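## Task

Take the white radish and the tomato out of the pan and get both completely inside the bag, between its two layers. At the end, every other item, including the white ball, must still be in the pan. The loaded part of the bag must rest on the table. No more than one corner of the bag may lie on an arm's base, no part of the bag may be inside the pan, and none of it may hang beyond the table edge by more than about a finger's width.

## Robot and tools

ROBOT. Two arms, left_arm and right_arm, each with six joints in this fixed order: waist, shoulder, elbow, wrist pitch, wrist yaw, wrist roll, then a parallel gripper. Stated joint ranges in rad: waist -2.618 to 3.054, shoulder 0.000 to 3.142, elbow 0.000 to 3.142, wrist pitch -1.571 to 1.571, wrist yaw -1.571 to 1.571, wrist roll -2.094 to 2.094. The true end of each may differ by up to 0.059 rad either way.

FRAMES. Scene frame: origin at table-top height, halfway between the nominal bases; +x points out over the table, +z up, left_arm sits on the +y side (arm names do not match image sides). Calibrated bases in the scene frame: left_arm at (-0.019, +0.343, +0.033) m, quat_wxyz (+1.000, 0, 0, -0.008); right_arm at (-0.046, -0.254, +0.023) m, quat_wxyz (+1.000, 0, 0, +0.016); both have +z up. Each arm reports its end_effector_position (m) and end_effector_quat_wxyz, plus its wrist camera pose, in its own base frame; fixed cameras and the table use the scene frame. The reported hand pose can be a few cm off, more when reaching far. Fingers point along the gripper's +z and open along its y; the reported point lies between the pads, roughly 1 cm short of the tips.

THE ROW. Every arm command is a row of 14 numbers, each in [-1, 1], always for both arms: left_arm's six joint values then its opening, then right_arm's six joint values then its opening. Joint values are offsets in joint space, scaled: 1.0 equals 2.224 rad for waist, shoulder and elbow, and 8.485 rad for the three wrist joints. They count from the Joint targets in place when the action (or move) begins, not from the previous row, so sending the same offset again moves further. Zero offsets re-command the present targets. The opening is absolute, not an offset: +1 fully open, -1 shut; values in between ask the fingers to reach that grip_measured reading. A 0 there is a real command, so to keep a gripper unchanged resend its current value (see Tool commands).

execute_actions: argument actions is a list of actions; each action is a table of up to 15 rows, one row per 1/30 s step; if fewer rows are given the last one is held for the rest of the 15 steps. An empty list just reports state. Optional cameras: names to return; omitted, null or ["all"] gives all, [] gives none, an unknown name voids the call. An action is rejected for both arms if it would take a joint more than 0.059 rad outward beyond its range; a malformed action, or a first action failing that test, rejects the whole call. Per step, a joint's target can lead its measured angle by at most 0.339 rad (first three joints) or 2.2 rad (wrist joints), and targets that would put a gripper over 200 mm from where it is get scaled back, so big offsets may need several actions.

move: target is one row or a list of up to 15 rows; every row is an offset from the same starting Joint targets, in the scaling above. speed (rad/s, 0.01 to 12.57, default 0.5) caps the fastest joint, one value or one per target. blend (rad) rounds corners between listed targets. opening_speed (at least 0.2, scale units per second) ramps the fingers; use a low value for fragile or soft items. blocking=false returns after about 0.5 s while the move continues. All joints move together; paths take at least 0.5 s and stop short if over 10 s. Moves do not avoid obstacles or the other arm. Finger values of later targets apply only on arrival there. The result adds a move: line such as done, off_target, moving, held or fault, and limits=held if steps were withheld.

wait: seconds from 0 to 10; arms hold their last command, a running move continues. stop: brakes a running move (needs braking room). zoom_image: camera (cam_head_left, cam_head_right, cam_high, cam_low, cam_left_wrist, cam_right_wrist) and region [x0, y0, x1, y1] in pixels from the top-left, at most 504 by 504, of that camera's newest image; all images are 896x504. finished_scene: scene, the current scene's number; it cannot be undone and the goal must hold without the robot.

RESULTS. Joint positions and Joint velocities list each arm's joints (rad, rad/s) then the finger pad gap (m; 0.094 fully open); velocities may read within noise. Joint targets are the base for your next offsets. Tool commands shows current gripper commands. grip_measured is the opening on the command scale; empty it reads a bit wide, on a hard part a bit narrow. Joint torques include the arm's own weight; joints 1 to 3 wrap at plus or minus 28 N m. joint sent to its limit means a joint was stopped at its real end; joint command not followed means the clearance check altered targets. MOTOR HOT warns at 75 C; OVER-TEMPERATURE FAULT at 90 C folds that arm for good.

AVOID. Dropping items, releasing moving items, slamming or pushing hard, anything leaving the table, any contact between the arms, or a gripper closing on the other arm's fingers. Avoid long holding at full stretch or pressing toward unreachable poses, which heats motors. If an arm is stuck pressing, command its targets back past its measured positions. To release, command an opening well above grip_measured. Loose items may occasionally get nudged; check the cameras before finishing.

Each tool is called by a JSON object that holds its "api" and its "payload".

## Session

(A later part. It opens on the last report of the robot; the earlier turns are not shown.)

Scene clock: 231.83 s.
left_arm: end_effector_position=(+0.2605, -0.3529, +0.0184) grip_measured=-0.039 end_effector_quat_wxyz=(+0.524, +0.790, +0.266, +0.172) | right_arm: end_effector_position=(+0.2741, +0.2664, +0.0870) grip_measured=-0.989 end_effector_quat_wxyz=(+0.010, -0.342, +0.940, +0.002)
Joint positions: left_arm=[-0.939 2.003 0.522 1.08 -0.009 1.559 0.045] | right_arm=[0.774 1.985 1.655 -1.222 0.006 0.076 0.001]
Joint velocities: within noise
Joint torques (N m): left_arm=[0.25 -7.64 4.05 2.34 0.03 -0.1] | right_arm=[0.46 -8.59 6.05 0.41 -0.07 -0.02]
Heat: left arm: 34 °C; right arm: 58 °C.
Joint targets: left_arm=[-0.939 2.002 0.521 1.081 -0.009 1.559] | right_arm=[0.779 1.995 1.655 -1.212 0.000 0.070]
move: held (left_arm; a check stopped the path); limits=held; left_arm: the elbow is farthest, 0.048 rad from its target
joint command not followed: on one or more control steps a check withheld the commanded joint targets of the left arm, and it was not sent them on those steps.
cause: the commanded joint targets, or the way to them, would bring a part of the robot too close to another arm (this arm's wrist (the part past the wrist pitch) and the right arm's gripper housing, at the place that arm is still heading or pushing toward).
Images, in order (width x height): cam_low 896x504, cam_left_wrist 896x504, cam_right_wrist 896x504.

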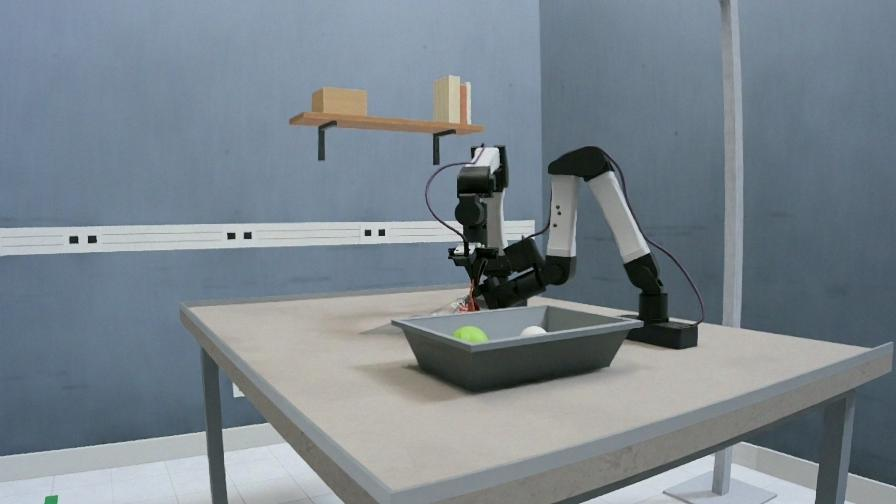

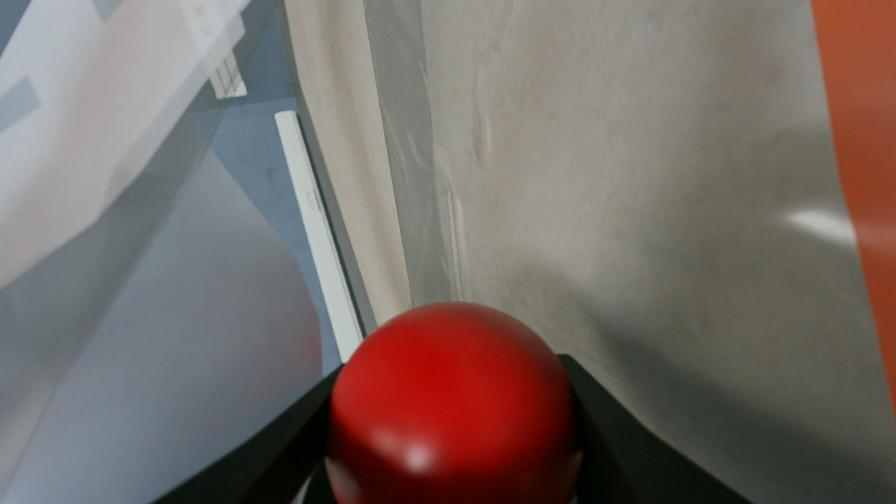

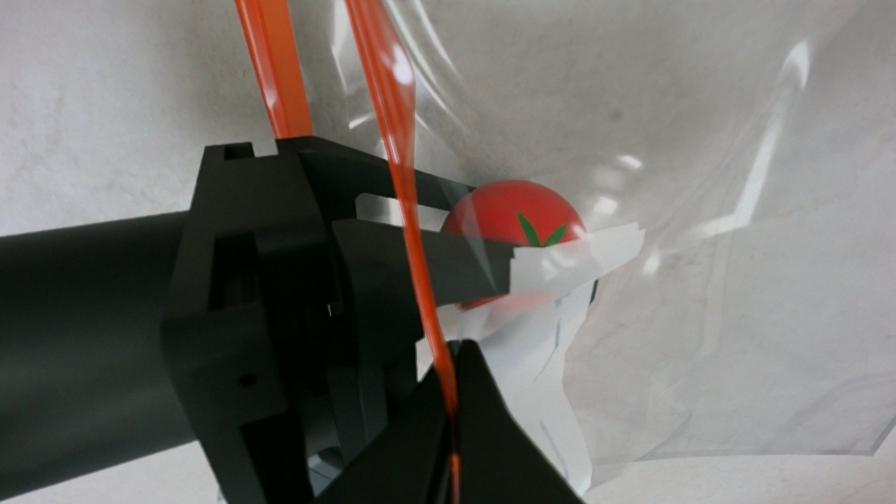

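{"api": "move", "payload": {"target": [[0,0.011,0,0.0028,0,0,-0.12,0,0,0,0,0,0,-1],[0,0.011,0,0.0028,0,0,0.12,0,0,0,0,0,0,-1]], "speed": 0.15, "opening_speed": 0.3, "cameras": ["cam_left_wrist","cam_right_wrist","cam_low"]}}

Scene clock: 234.00 s.
left_arm: end_effector_position=(+0.2605, -0.3529, +0.0163) grip_measured=+0.118 end_effector_quat_wxyz=(+0.524, +0.790, +0.266, +0.172) | right_arm: end_effector_position=(+0.2742, +0.2663, +0.0870) grip_measured=-0.989 end_effector_quat_wxyz=(+0.010, -0.342, +0.940, +0.001)
Joint positions: left_arm=[-0.939 2.014 0.522 1.091 -0.009 1.559 0.053] | right_arm=[0.774 1.985 1.655 -1.222 0.006 0.076 0.001]
Joint velocities: within noise
Joint torques (N m): left_arm=[0.21 -6.61 3.96 2.49 0.03 -0.1] | right_arm=[0.53 -8.59 6.05 0.42 -0.08 -0.01]
Heat: left arm: 35 °C; right arm: 57 °C.
Joint targets: left_arm=[-0.939 2.027 0.521 1.105 -0.009 1.559] | right_arm=[0.779 1.995 1.655 -1.212 0.000 0.070]
move: done
Images, in order (width x height): cam_low 896x504, cam_left_wrist 896x504, cam_right_wrist 896x504.

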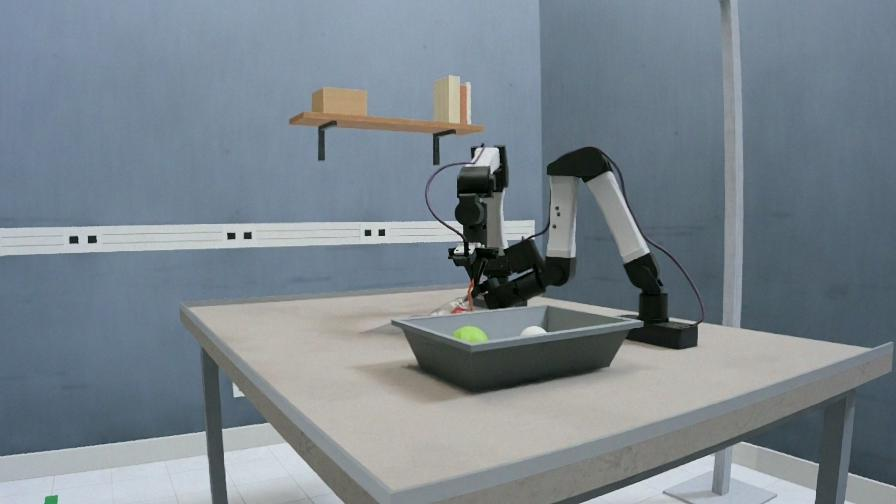

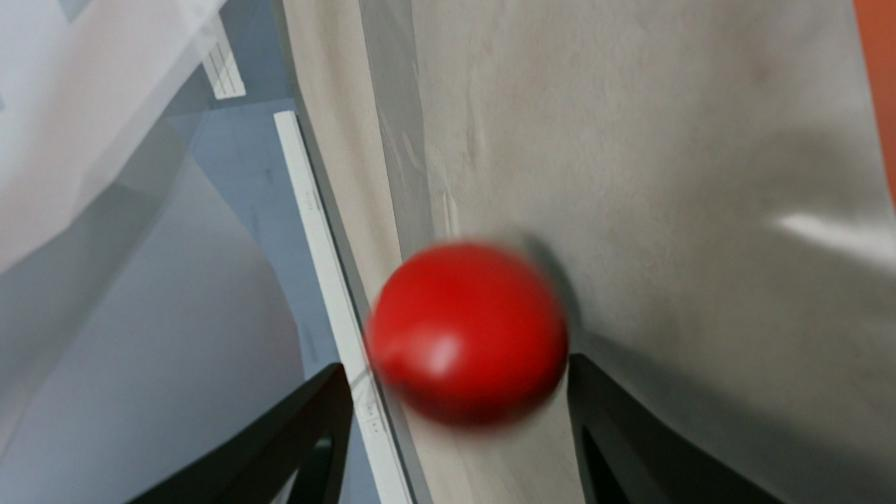

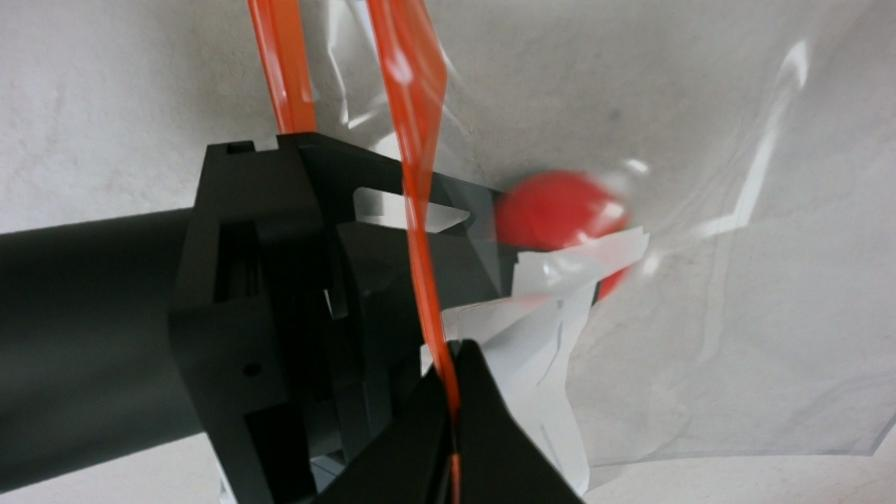

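{"api": "move", "payload": {"target": [[0,-0.0427,-0.0603,0.0024,0,0,0.12,0,0,0,0,0,0,-1],[0,-0.1264,-0.1619,0.0035,0,0,0.12,0,0,0,0,0,0,-1]], "speed": 0.3, "cameras": ["cam_left_wrist","cam_right_wrist","cam_head_left"]}}

Scene clock: 235.97 s.
left_arm: end_effector_position=(+0.2045, -0.2765, +0.0155) grip_measured=+0.118 end_effector_quat_wxyz=(+0.498, +0.807, +0.272, +0.164) | right_arm: end_effector_position=(+0.2742, +0.2664, +0.0870) grip_measured=-0.989 end_effector_quat_wxyz=(+0.010, -0.342, +0.940, +0.001)
Joint positions: left_arm=[-0.939 1.764 0.167 1.13 -0.009 1.559 0.053] | right_arm=[0.774 1.985 1.655 -1.222 0.006 0.076 0.001]
Joint velocities: within noise
Joint torques (N m): left_arm=[0.24 -6.24 2.73 2.32 0.03 -0.09] | right_arm=[0.54 -8.57 6.05 0.42 -0.08 -0.01]
Heat: left arm: 35 °C; right arm: 56 °C.
Joint targets: left_arm=[-0.939 1.746 0.160 1.135 -0.009 1.559] | right_arm=[0.779 1.995 1.655 -1.212 0.000 0.070]
move: done
Images, in order (width x height): cam_head_left 896x504, cam_left_wrist 896x504, cam_right_wrist 896x504.

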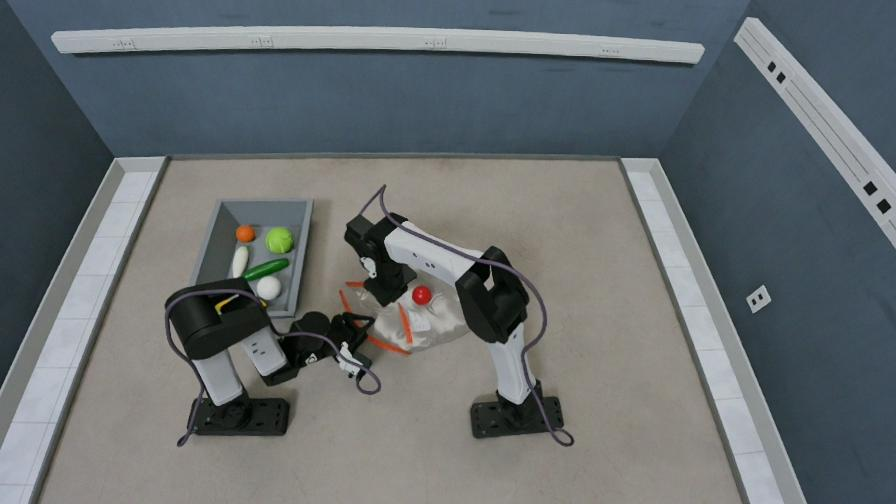

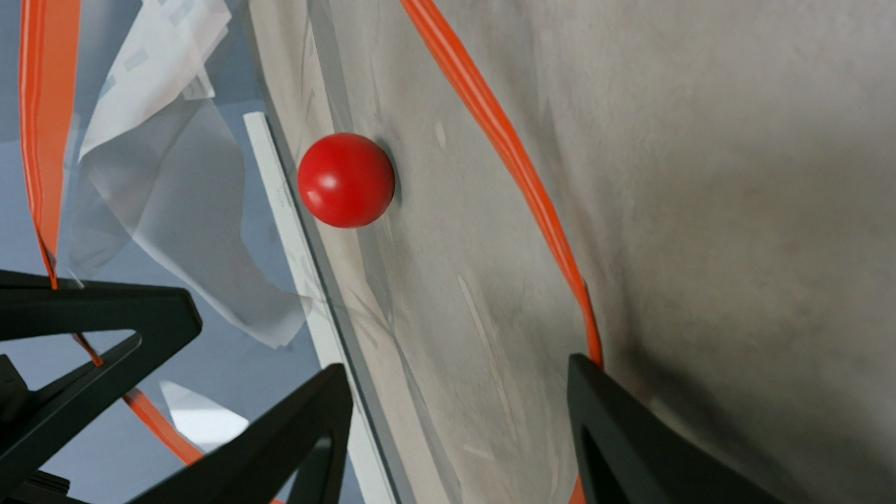

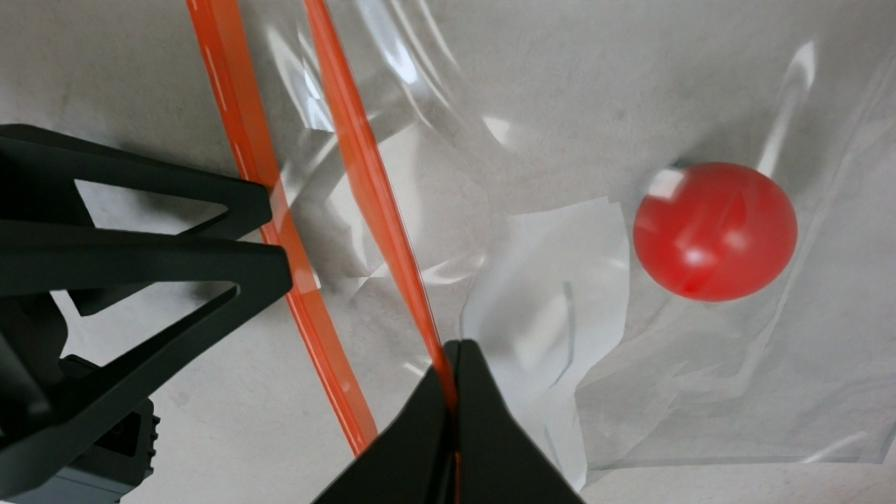

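{"api": "move", "payload": {"target": [[0,-0.3354,0.3777,-0.2398,0.0011,0,0.12,0,0,0,0,0,0,-1],[0.4874,-0.3354,0.3777,-0.2398,0.0011,-0.1837,0.12,0,0,0,0,0,0,-1],[0.4874,0.1947,0.8094,-0.2935,0.0011,-0.1837,0.15,0,0,0,0,0,0,-1]], "speed": [0.9,1.0,0.9], "cameras": ["cam_left_wrist","cam_right_wrist","cam_head_left"]}}

Scene clock: 243.33 s.
left_arm: end_effector_position=(+0.4163, +0.0598, +0.0888) grip_measured=+0.148 end_effector_quat_wxyz=(-0.001, -0.063, +0.998, +0.004) | right_arm: end_effector_position=(+0.2742, +0.2673, +0.0870) grip_measured=-0.989 end_effector_quat_wxyz=(+0.011, -0.342, +0.939, +0.003)
Joint positions: left_arm=[0.139 2.169 1.941 -1.344 -0.008 0.012 0.054] | right_arm=[0.774 1.985 1.655 -1.219 0.003 0.075 0.001]
Joint velocities: within noise
Joint torques (N m): left_arm=[0.68 -10.45 8.96 0.27 0.09 -0.16] | right_arm=[0.53 -8.59 6.05 0.39 -0.06 -0.01]
Heat: left arm: 35 °C; right arm: 55 °C.
Joint targets: left_arm=[0.146 2.179 1.961 -1.356 0.000 0.000] | right_arm=[0.779 1.995 1.655 -1.212 0.000 0.070]
move: done
Images, in order (width x height): cam_head_left 896x504, cam_left_wrist 896x504, cam_right_wrist 896x504.

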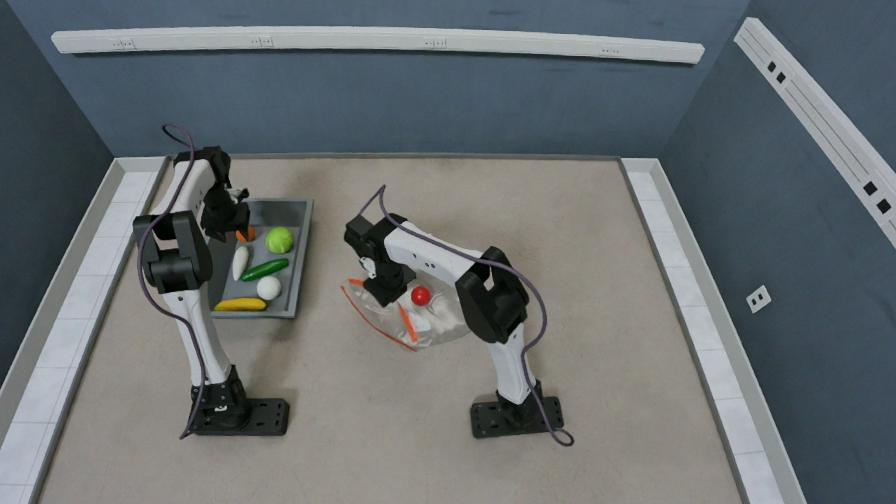

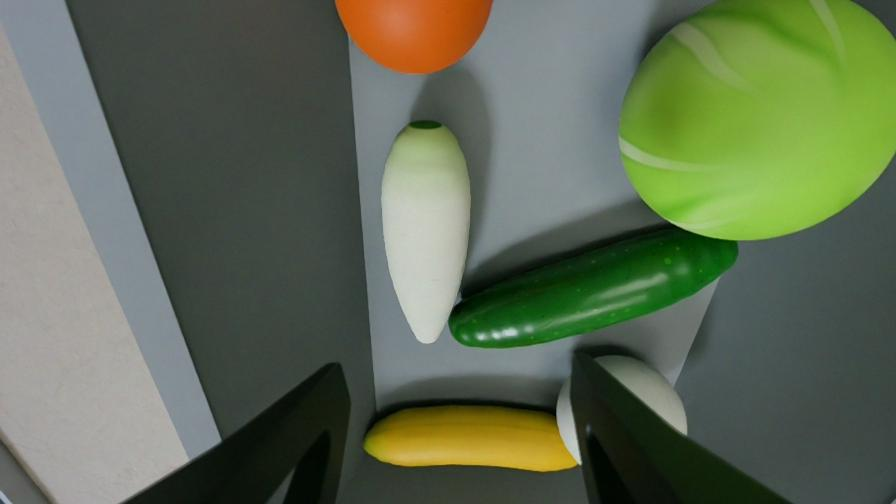

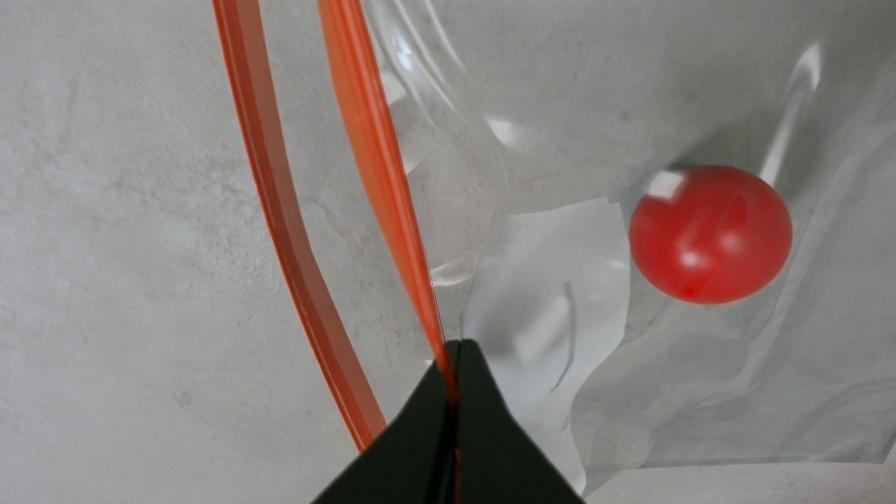

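{"api": "move", "payload": {"target": [0.0135,0.0146,-0.0806,0.025,0,0,-0.02,0,0,0,0,0,0,-1], "speed": 0.3, "cameras": ["cam_left_wrist"]}}

Scene clock: 245.70 s.
left_arm: end_effector_position=(+0.4202, +0.0732, +0.0419) grip_measured=-0.018 end_effector_quat_wxyz=(+0.007, -0.079, +0.997, +0.005) | right_arm: end_effector_position=(+0.2742, +0.2673, +0.0870) grip_measured=-0.989 end_effector_quat_wxyz=(+0.011, -0.342, +0.939, +0.003)
Joint positions: left_arm=[0.169 2.192 1.791 -1.154 -0.008 0.012 0.046] | right_arm=[0.774 1.985 1.655 -1.219 0.003 0.075 0.001]
Joint velocities: within noise
Joint torques (N m): left_arm=[0.72 -9.89 5.96 0.56 0.09 -0.15] | right_arm=[0.5 -8.59 6.06 0.4 -0.06 -0.01]
Heat: left arm: 34 °C; right arm: 54 °C.
Joint targets: left_arm=[0.176 2.211 1.782 -1.144 0.000 0.000] | right_arm=[0.779 1.995 1.655 -1.212 0.000 0.070]
move: done
Images, in order (width x height): cam_left_wrist 896x504.

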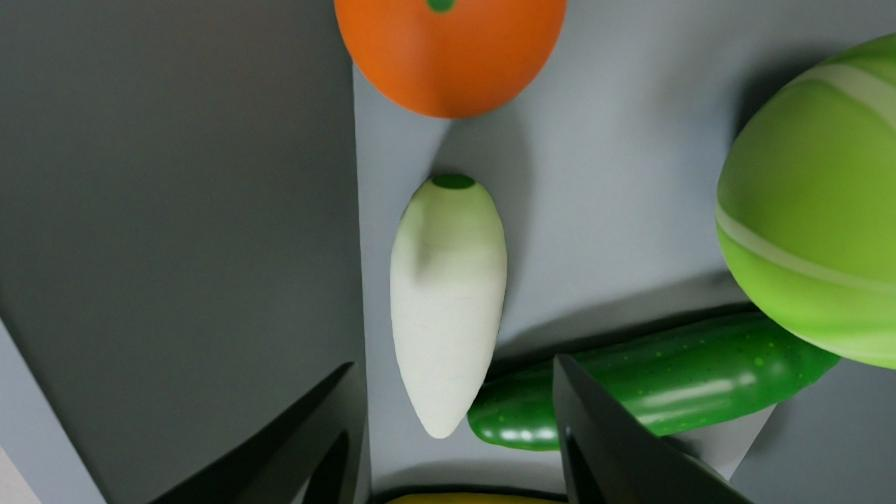

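{"api": "move", "payload": {"target": [0.0031,0.0119,-0.066,0.0205,0,0,-0.02,0,0,0,0,0,0,-1], "speed": 0.2, "cameras": ["cam_left_wrist"]}}

Scene clock: 247.57 s.
left_arm: end_effector_position=(+0.4154, +0.0745, -0.0037) grip_measured=-0.018 end_effector_quat_wxyz=(+0.009, -0.081, +0.997, +0.005) | right_arm: end_effector_position=(+0.2742, +0.2673, +0.0870) grip_measured=-0.989 end_effector_quat_wxyz=(+0.011, -0.342, +0.939, +0.003)
Joint positions: left_arm=[0.174 2.217 1.645 -0.98 -0.008 0.012 0.046] | right_arm=[0.774 1.985 1.655 -1.219 0.003 0.075 0.001]
Joint velocities: within noise
Joint torques (N m): left_arm=[0.85 -9.72 5.67 0.58 0.09 -0.15] | right_arm=[0.53 -8.59 6.05 0.39 -0.06 -0.01]
Heat: left arm: 34 °C; right arm: 54 °C.
Joint targets: left_arm=[0.183 2.237 1.635 -0.970 0.000 0.000] | right_arm=[0.779 1.995 1.655 -1.212 0.000 0.070]
move: done
Images, in order (width x height): cam_left_wrist 896x504.

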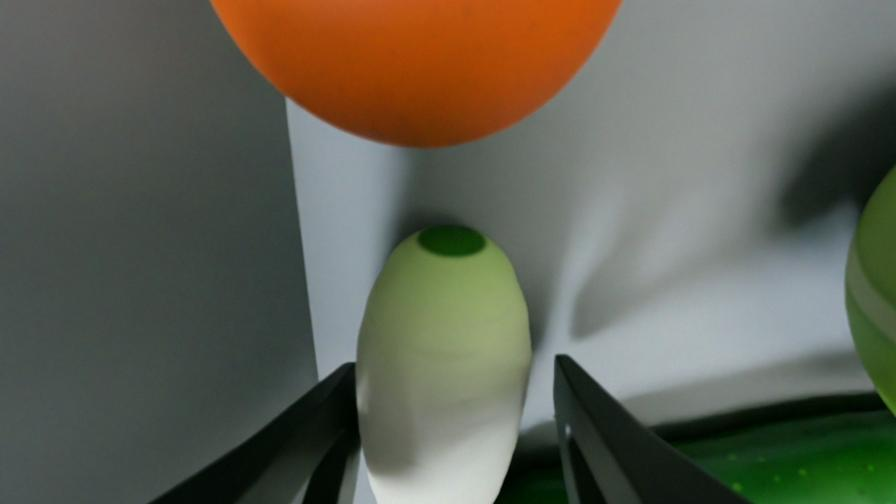

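{"api": "move", "payload": {"target": [-0.002,0,0,0,0,0,-0.4,0,0,0,0,0,0,-1], "opening_speed": 0.25, "cameras": ["cam_left_wrist"]}}

Scene clock: 249.47 s.
left_arm: end_effector_position=(+0.4157, +0.0745, -0.0037) grip_measured=-0.349 end_effector_quat_wxyz=(+0.009, -0.081, +0.997, +0.005) | right_arm: end_effector_position=(+0.2742, +0.2673, +0.0870) grip_measured=-0.989 end_effector_quat_wxyz=(+0.011, -0.342, +0.939, +0.003)
Joint positions: left_arm=[0.174 2.217 1.645 -0.979 -0.008 0.012 0.031] | right_arm=[0.774 1.985 1.655 -1.219 0.003 0.075 0.001]
Joint velocities: within noise
Joint torques (N m): left_arm=[0.5 -9.74 5.71 0.55 0.09 -0.14] | right_arm=[0.51 -8.61 6.06 0.39 -0.06 -0.01]
Heat: left arm: 34 °C; right arm: 54 °C.
Joint targets: left_arm=[0.178 2.237 1.635 -0.970 0.000 0.000] | right_arm=[0.779 1.995 1.655 -1.212 0.000 0.070]
move: done
Images, in order (width x height): cam_left_wrist 896x504.

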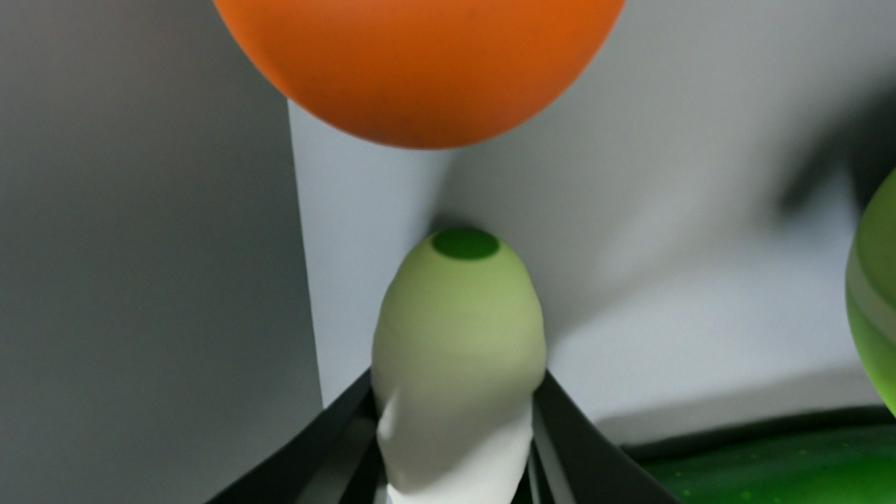

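{"api": "move", "payload": {"target": [[0,-0.0261,0.1466,-0.0455,0,0,-0.4,0,0,0,0,0,0,-1],[0,-0.5562,-0.2855,0.0082,0,0,-0.4,0,0,0,0,0,0,-1],[-0.5022,-0.5562,-0.2855,0.0082,0,0.1837,-0.4,0,0,0,0,0,0,-1],[-0.5022,-0.2208,-0.6632,0.2481,0,0.1837,-0.4,0,0,0,0,0,0,-1]], "speed": [0.4,0.9,0.9,0.9], "cameras": ["cam_left_wrist","cam_right_wrist","cam_head_left"]}}

Scene clock: 257.53 s.
left_arm: end_effector_position=(+0.2072, -0.2770, +0.0240) grip_measured=-0.357 end_effector_quat_wxyz=(+0.509, +0.798, +0.276, +0.165) | right_arm: end_effector_position=(+0.2742, +0.2673, +0.0870) grip_measured=-0.989 end_effector_quat_wxyz=(+0.011, -0.342, +0.939, +0.003)
Joint positions: left_arm=[-0.933 1.735 0.166 1.128 -0.008 1.547 0.03] | right_arm=[0.774 1.985 1.655 -1.219 0.003 0.075 0.001]
Joint velocities: within noise
Joint torques (N m): left_arm=[-0.28 -3.86 3 2.34 0.11 0.01] | right_arm=[0.51 -8.59 6.05 0.39 -0.05 -0.01]
Heat: left arm: 34 °C; right arm: 53 °C.
Joint targets: left_arm=[-0.939 1.746 0.160 1.135 0.000 1.559] | right_arm=[0.779 1.995 1.655 -1.212 0.000 0.070]
move: done
Images, in order (width x height): cam_head_left 896x504, cam_left_wrist 896x504, cam_right_wrist 896x504.

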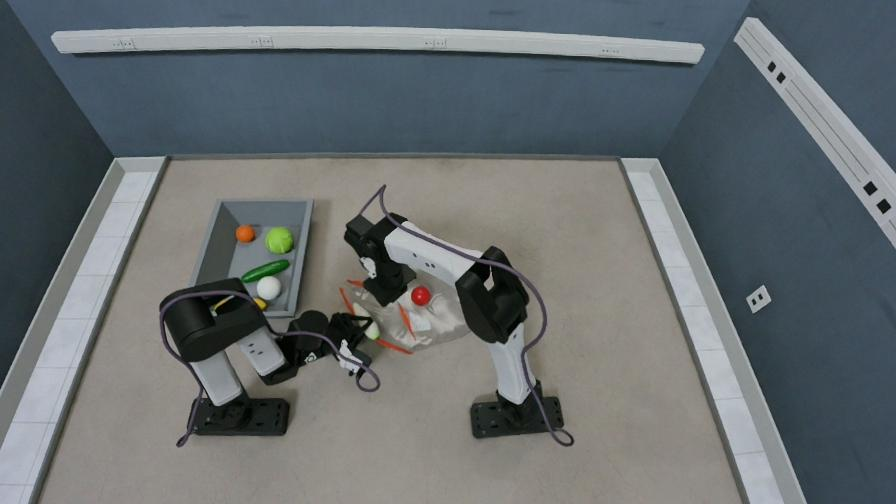

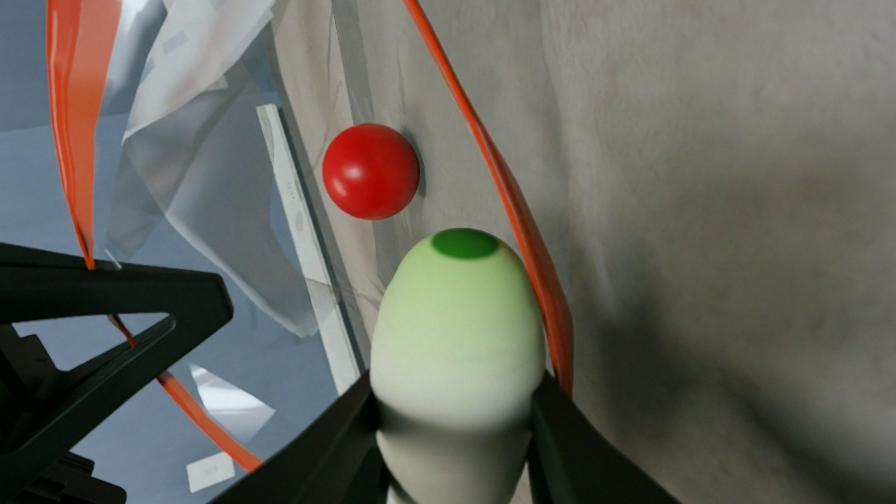

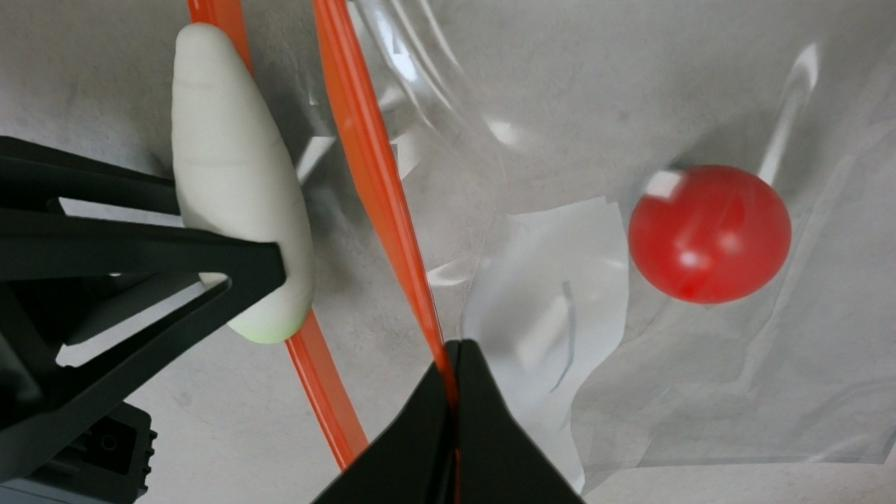

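{"api": "move", "payload": {"target": [[0,0.0836,0.1021,-0.0012,0,0,-0.4,0,0,0,0,0,0,-1],[0,0.1142,0.1605,-0.0064,0,0,-0.4,0,0,0,0,0,0,-1]], "speed": 0.25, "cameras": ["cam_left_wrist","cam_right_wrist","cam_low"]}}

Scene clock: 259.77 s.
left_arm: end_effector_position=(+0.2604, -0.3488, +0.0240) grip_measured=-0.357 end_effector_quat_wxyz=(+0.531, +0.784, +0.272, +0.172) | right_arm: end_effector_position=(+0.2742, +0.2673, +0.0870) grip_measured=-0.989 end_effector_quat_wxyz=(+0.011, -0.342, +0.939, +0.003)
Joint positions: left_arm=[-0.933 1.984 0.502 1.095 -0.008 1.547 0.03] | right_arm=[0.774 1.985 1.655 -1.219 0.003 0.075 0.001]
Joint velocities: within noise
Joint torques (N m): left_arm=[-0.28 -6.11 5.64 2.18 0.11 0.01] | right_arm=[0.39 -8.58 6.05 0.39 -0.02 -0.01]
Heat: left arm: 35 °C; right arm: 52 °C.
Joint targets: left_arm=[-0.939 2.000 0.517 1.081 0.000 1.559] | right_arm=[0.779 1.995 1.655 -1.212 0.000 0.070]
move: done
Images, in order (width x height): cam_low 896x504, cam_left_wrist 896x504, cam_right_wrist 896x504.

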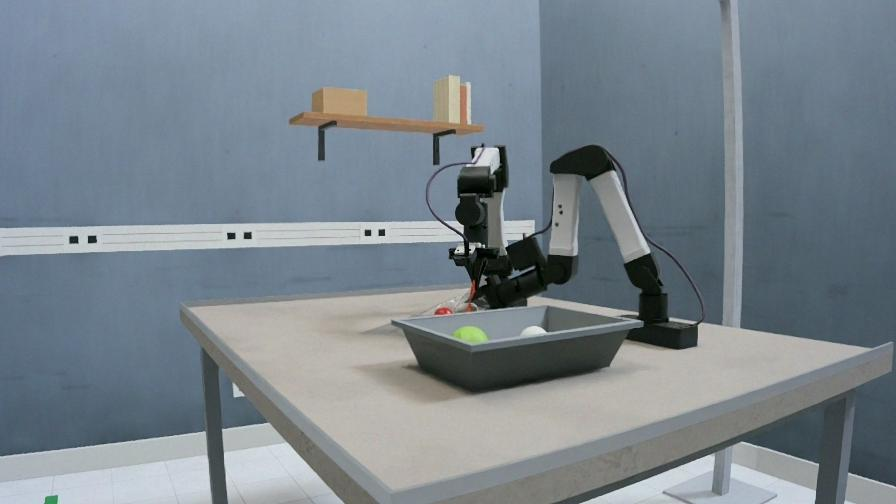

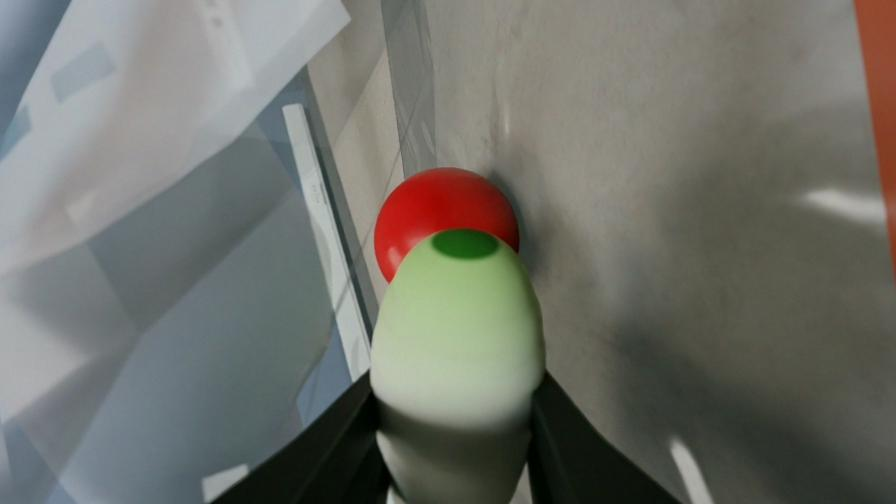

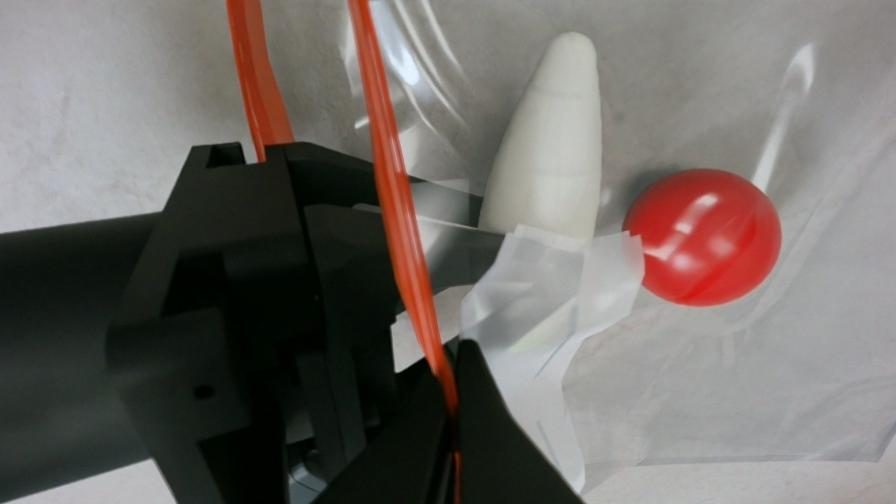

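{"api": "move", "payload": {"target": [[0,0.022,0,0.0058,0,0,-0.4,0,0,0,0,0,0,-1],[0,0.022,0,0.0058,0,0,-0.15,0,0,0,0,0,0,-1]], "speed": 0.12, "opening_speed": 0.25, "cameras": ["cam_left_wrist","cam_right_wrist"]}}

Scene clock: 262.17 s.
left_arm: end_effector_position=(+0.2593, -0.3473, +0.0104) grip_measured=-0.152 end_effector_quat_wxyz=(+0.524, +0.789, +0.273, +0.170) | right_arm: end_effector_position=(+0.2742, +0.2673, +0.0870) grip_measured=-0.989 end_effector_quat_wxyz=(+0.011, -0.342, +0.939, +0.003)
Joint positions: left_arm=[-0.933 2.033 0.502 1.126 -0.008 1.547 0.04] | right_arm=[0.774 1.985 1.655 -1.219 0.003 0.075 0.001]
Joint velocities: within noise
Joint torques (N m): left_arm=[-0.29 -6.26 5.29 2.37 0.1 0.02] | right_arm=[0.53 -8.58 6.04 0.39 -0.05 -0.01]
Heat: left arm: 35 °C; right arm: 52 °C.
Joint targets: left_arm=[-0.939 2.049 0.517 1.131 0.000 1.559] | right_arm=[0.779 1.995 1.655 -1.212 0.000 0.070]
move: done
Images, in order (width x height): cam_left_wrist 896x504, cam_right_wrist 896x504.

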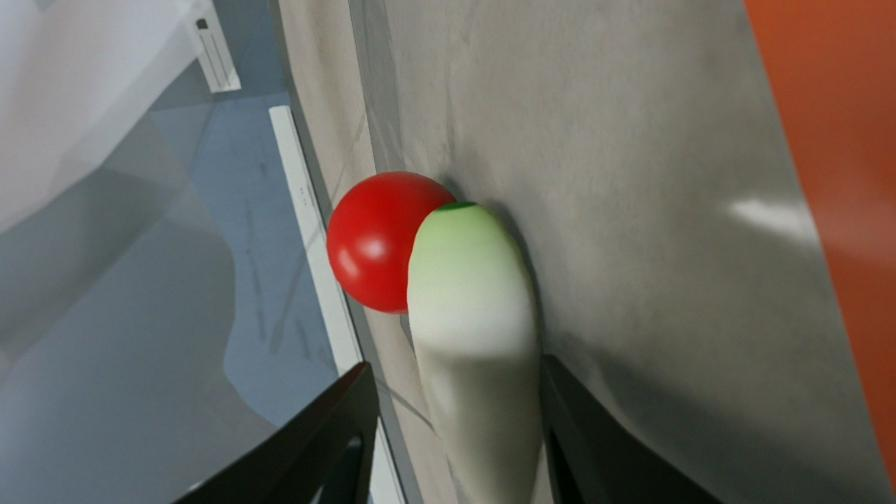

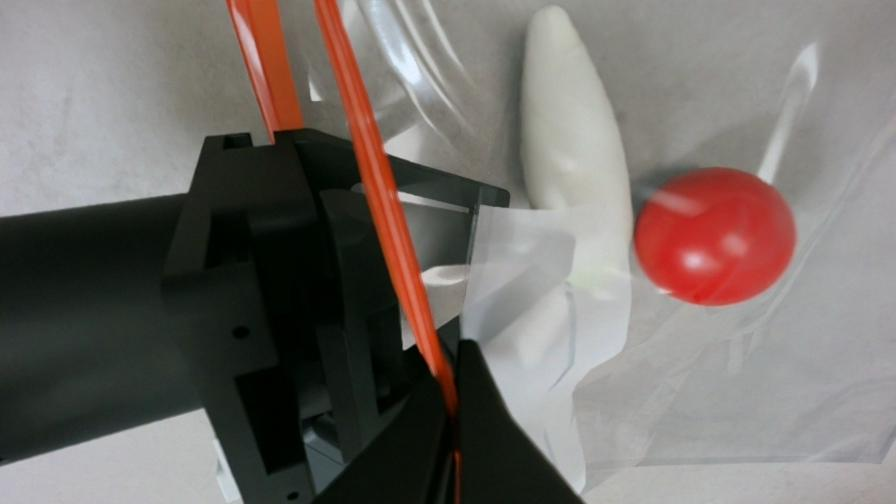

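{"api": "move", "payload": {"target": [[0,-0.0526,-0.0585,0,0,0,-0.15,0,0,0,0,0,0,-1],[0,-0.1362,-0.1605,0.0005,0,0,-0.15,0,0,0,0,0,0,-1],[0,-0.4717,0.2172,-0.2394,0,0,-0.15,0,0,0,0,0,0,-1],[0.4406,-0.4717,0.2172,-0.2394,0,0,-0.15,0.0225,0.0373,-0.1021,0.0326,0,0,-1]], "speed": [0.3,0.3,0.9,0.6]}}

Scene clock: 268.70 s.
left_arm: end_effector_position=(+0.2756, +0.0108, +0.1969) grip_measured=-0.152 end_effector_quat_wxyz=(+0.226, +0.649, +0.688, +0.234) | right_arm: end_effector_position=(+0.2560, +0.2753, +0.0036) grip_measured=-0.989 end_effector_quat_wxyz=(-0.004, -0.365, +0.931, -0.003)
Joint positions: left_arm=[0.035 1.003 0.981 -0.885 -0.007 1.549 0.04] | right_arm=[0.823 2.064 1.432 -0.947 0.002 0.075 0.001]
Joint velocities: within noise
Joint torques (N m): left_arm=[0.68 -2.26 9.74 1.54 0.12 0.02] | right_arm=[0.69 -8.5 5.27 0.38 -0.04 0]
Heat: left arm: 35 °C; right arm: 51 °C.
Joint targets: left_arm=[0.041 1.000 1.000 -0.901 0.000 1.559] | right_arm=[0.829 2.078 1.428 -0.936 0.000 0.070]
move: done

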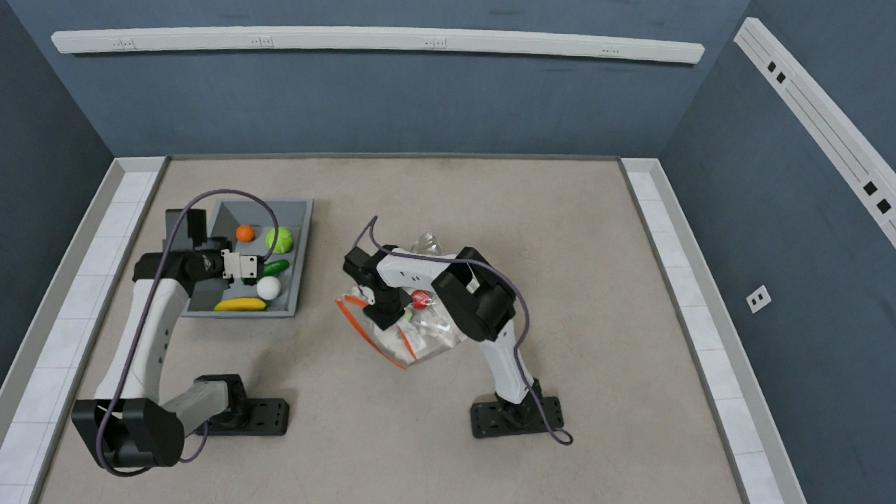

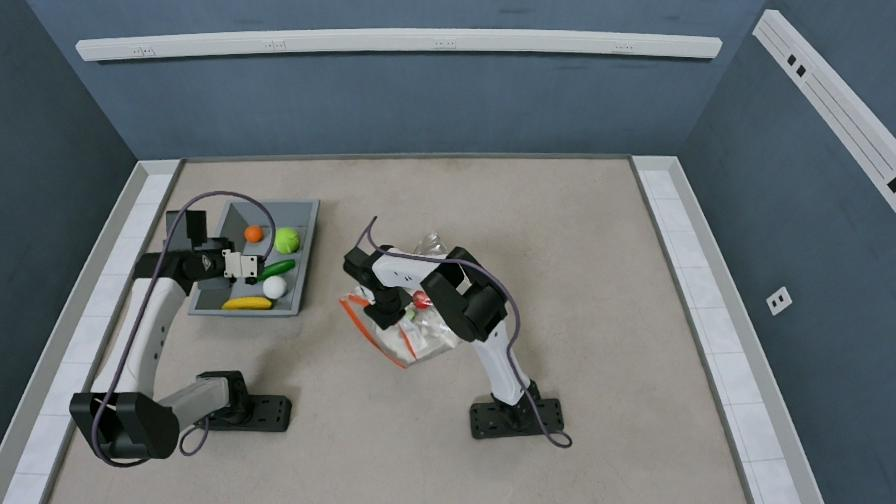

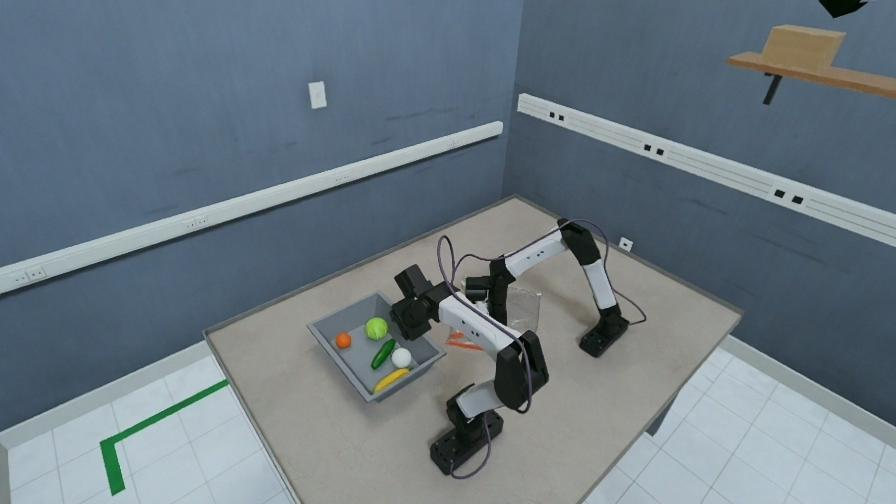

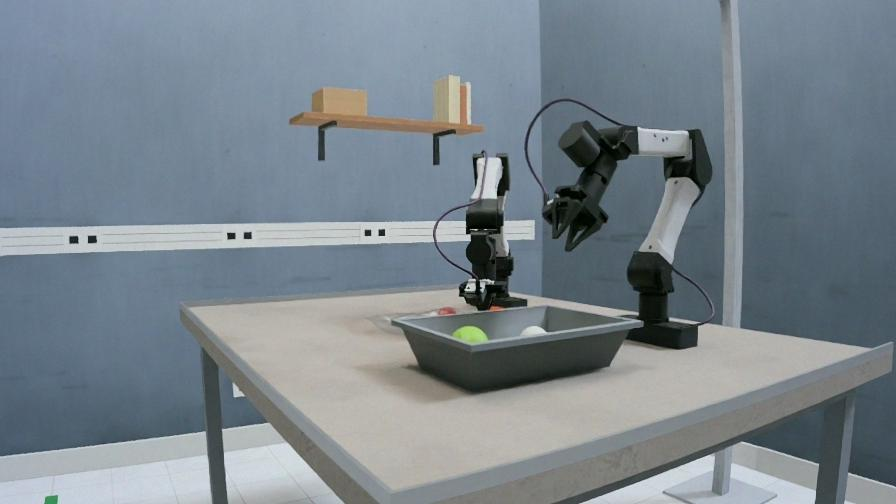

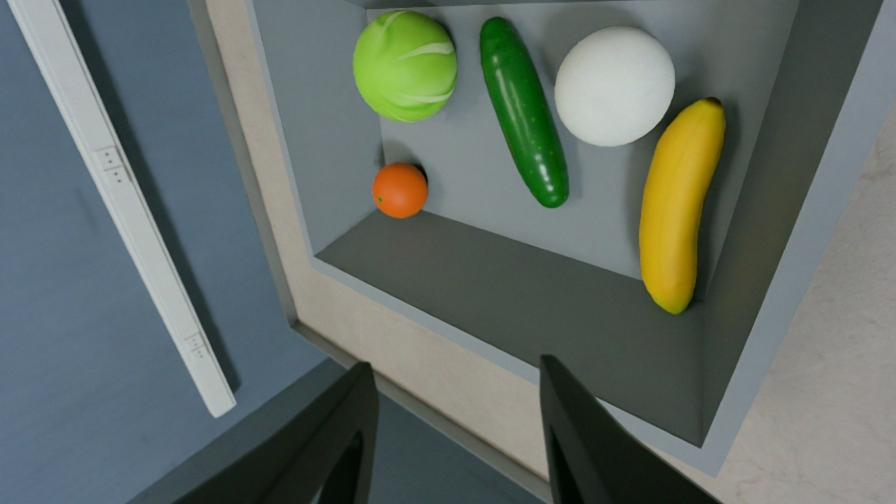

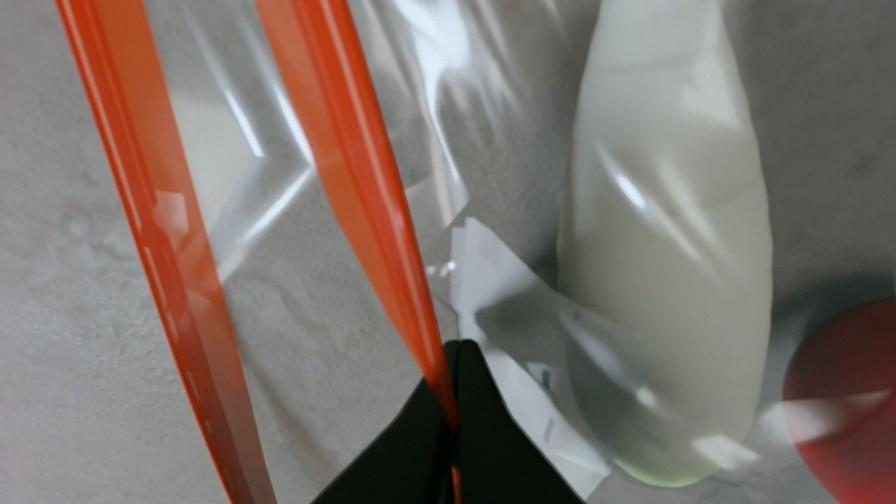

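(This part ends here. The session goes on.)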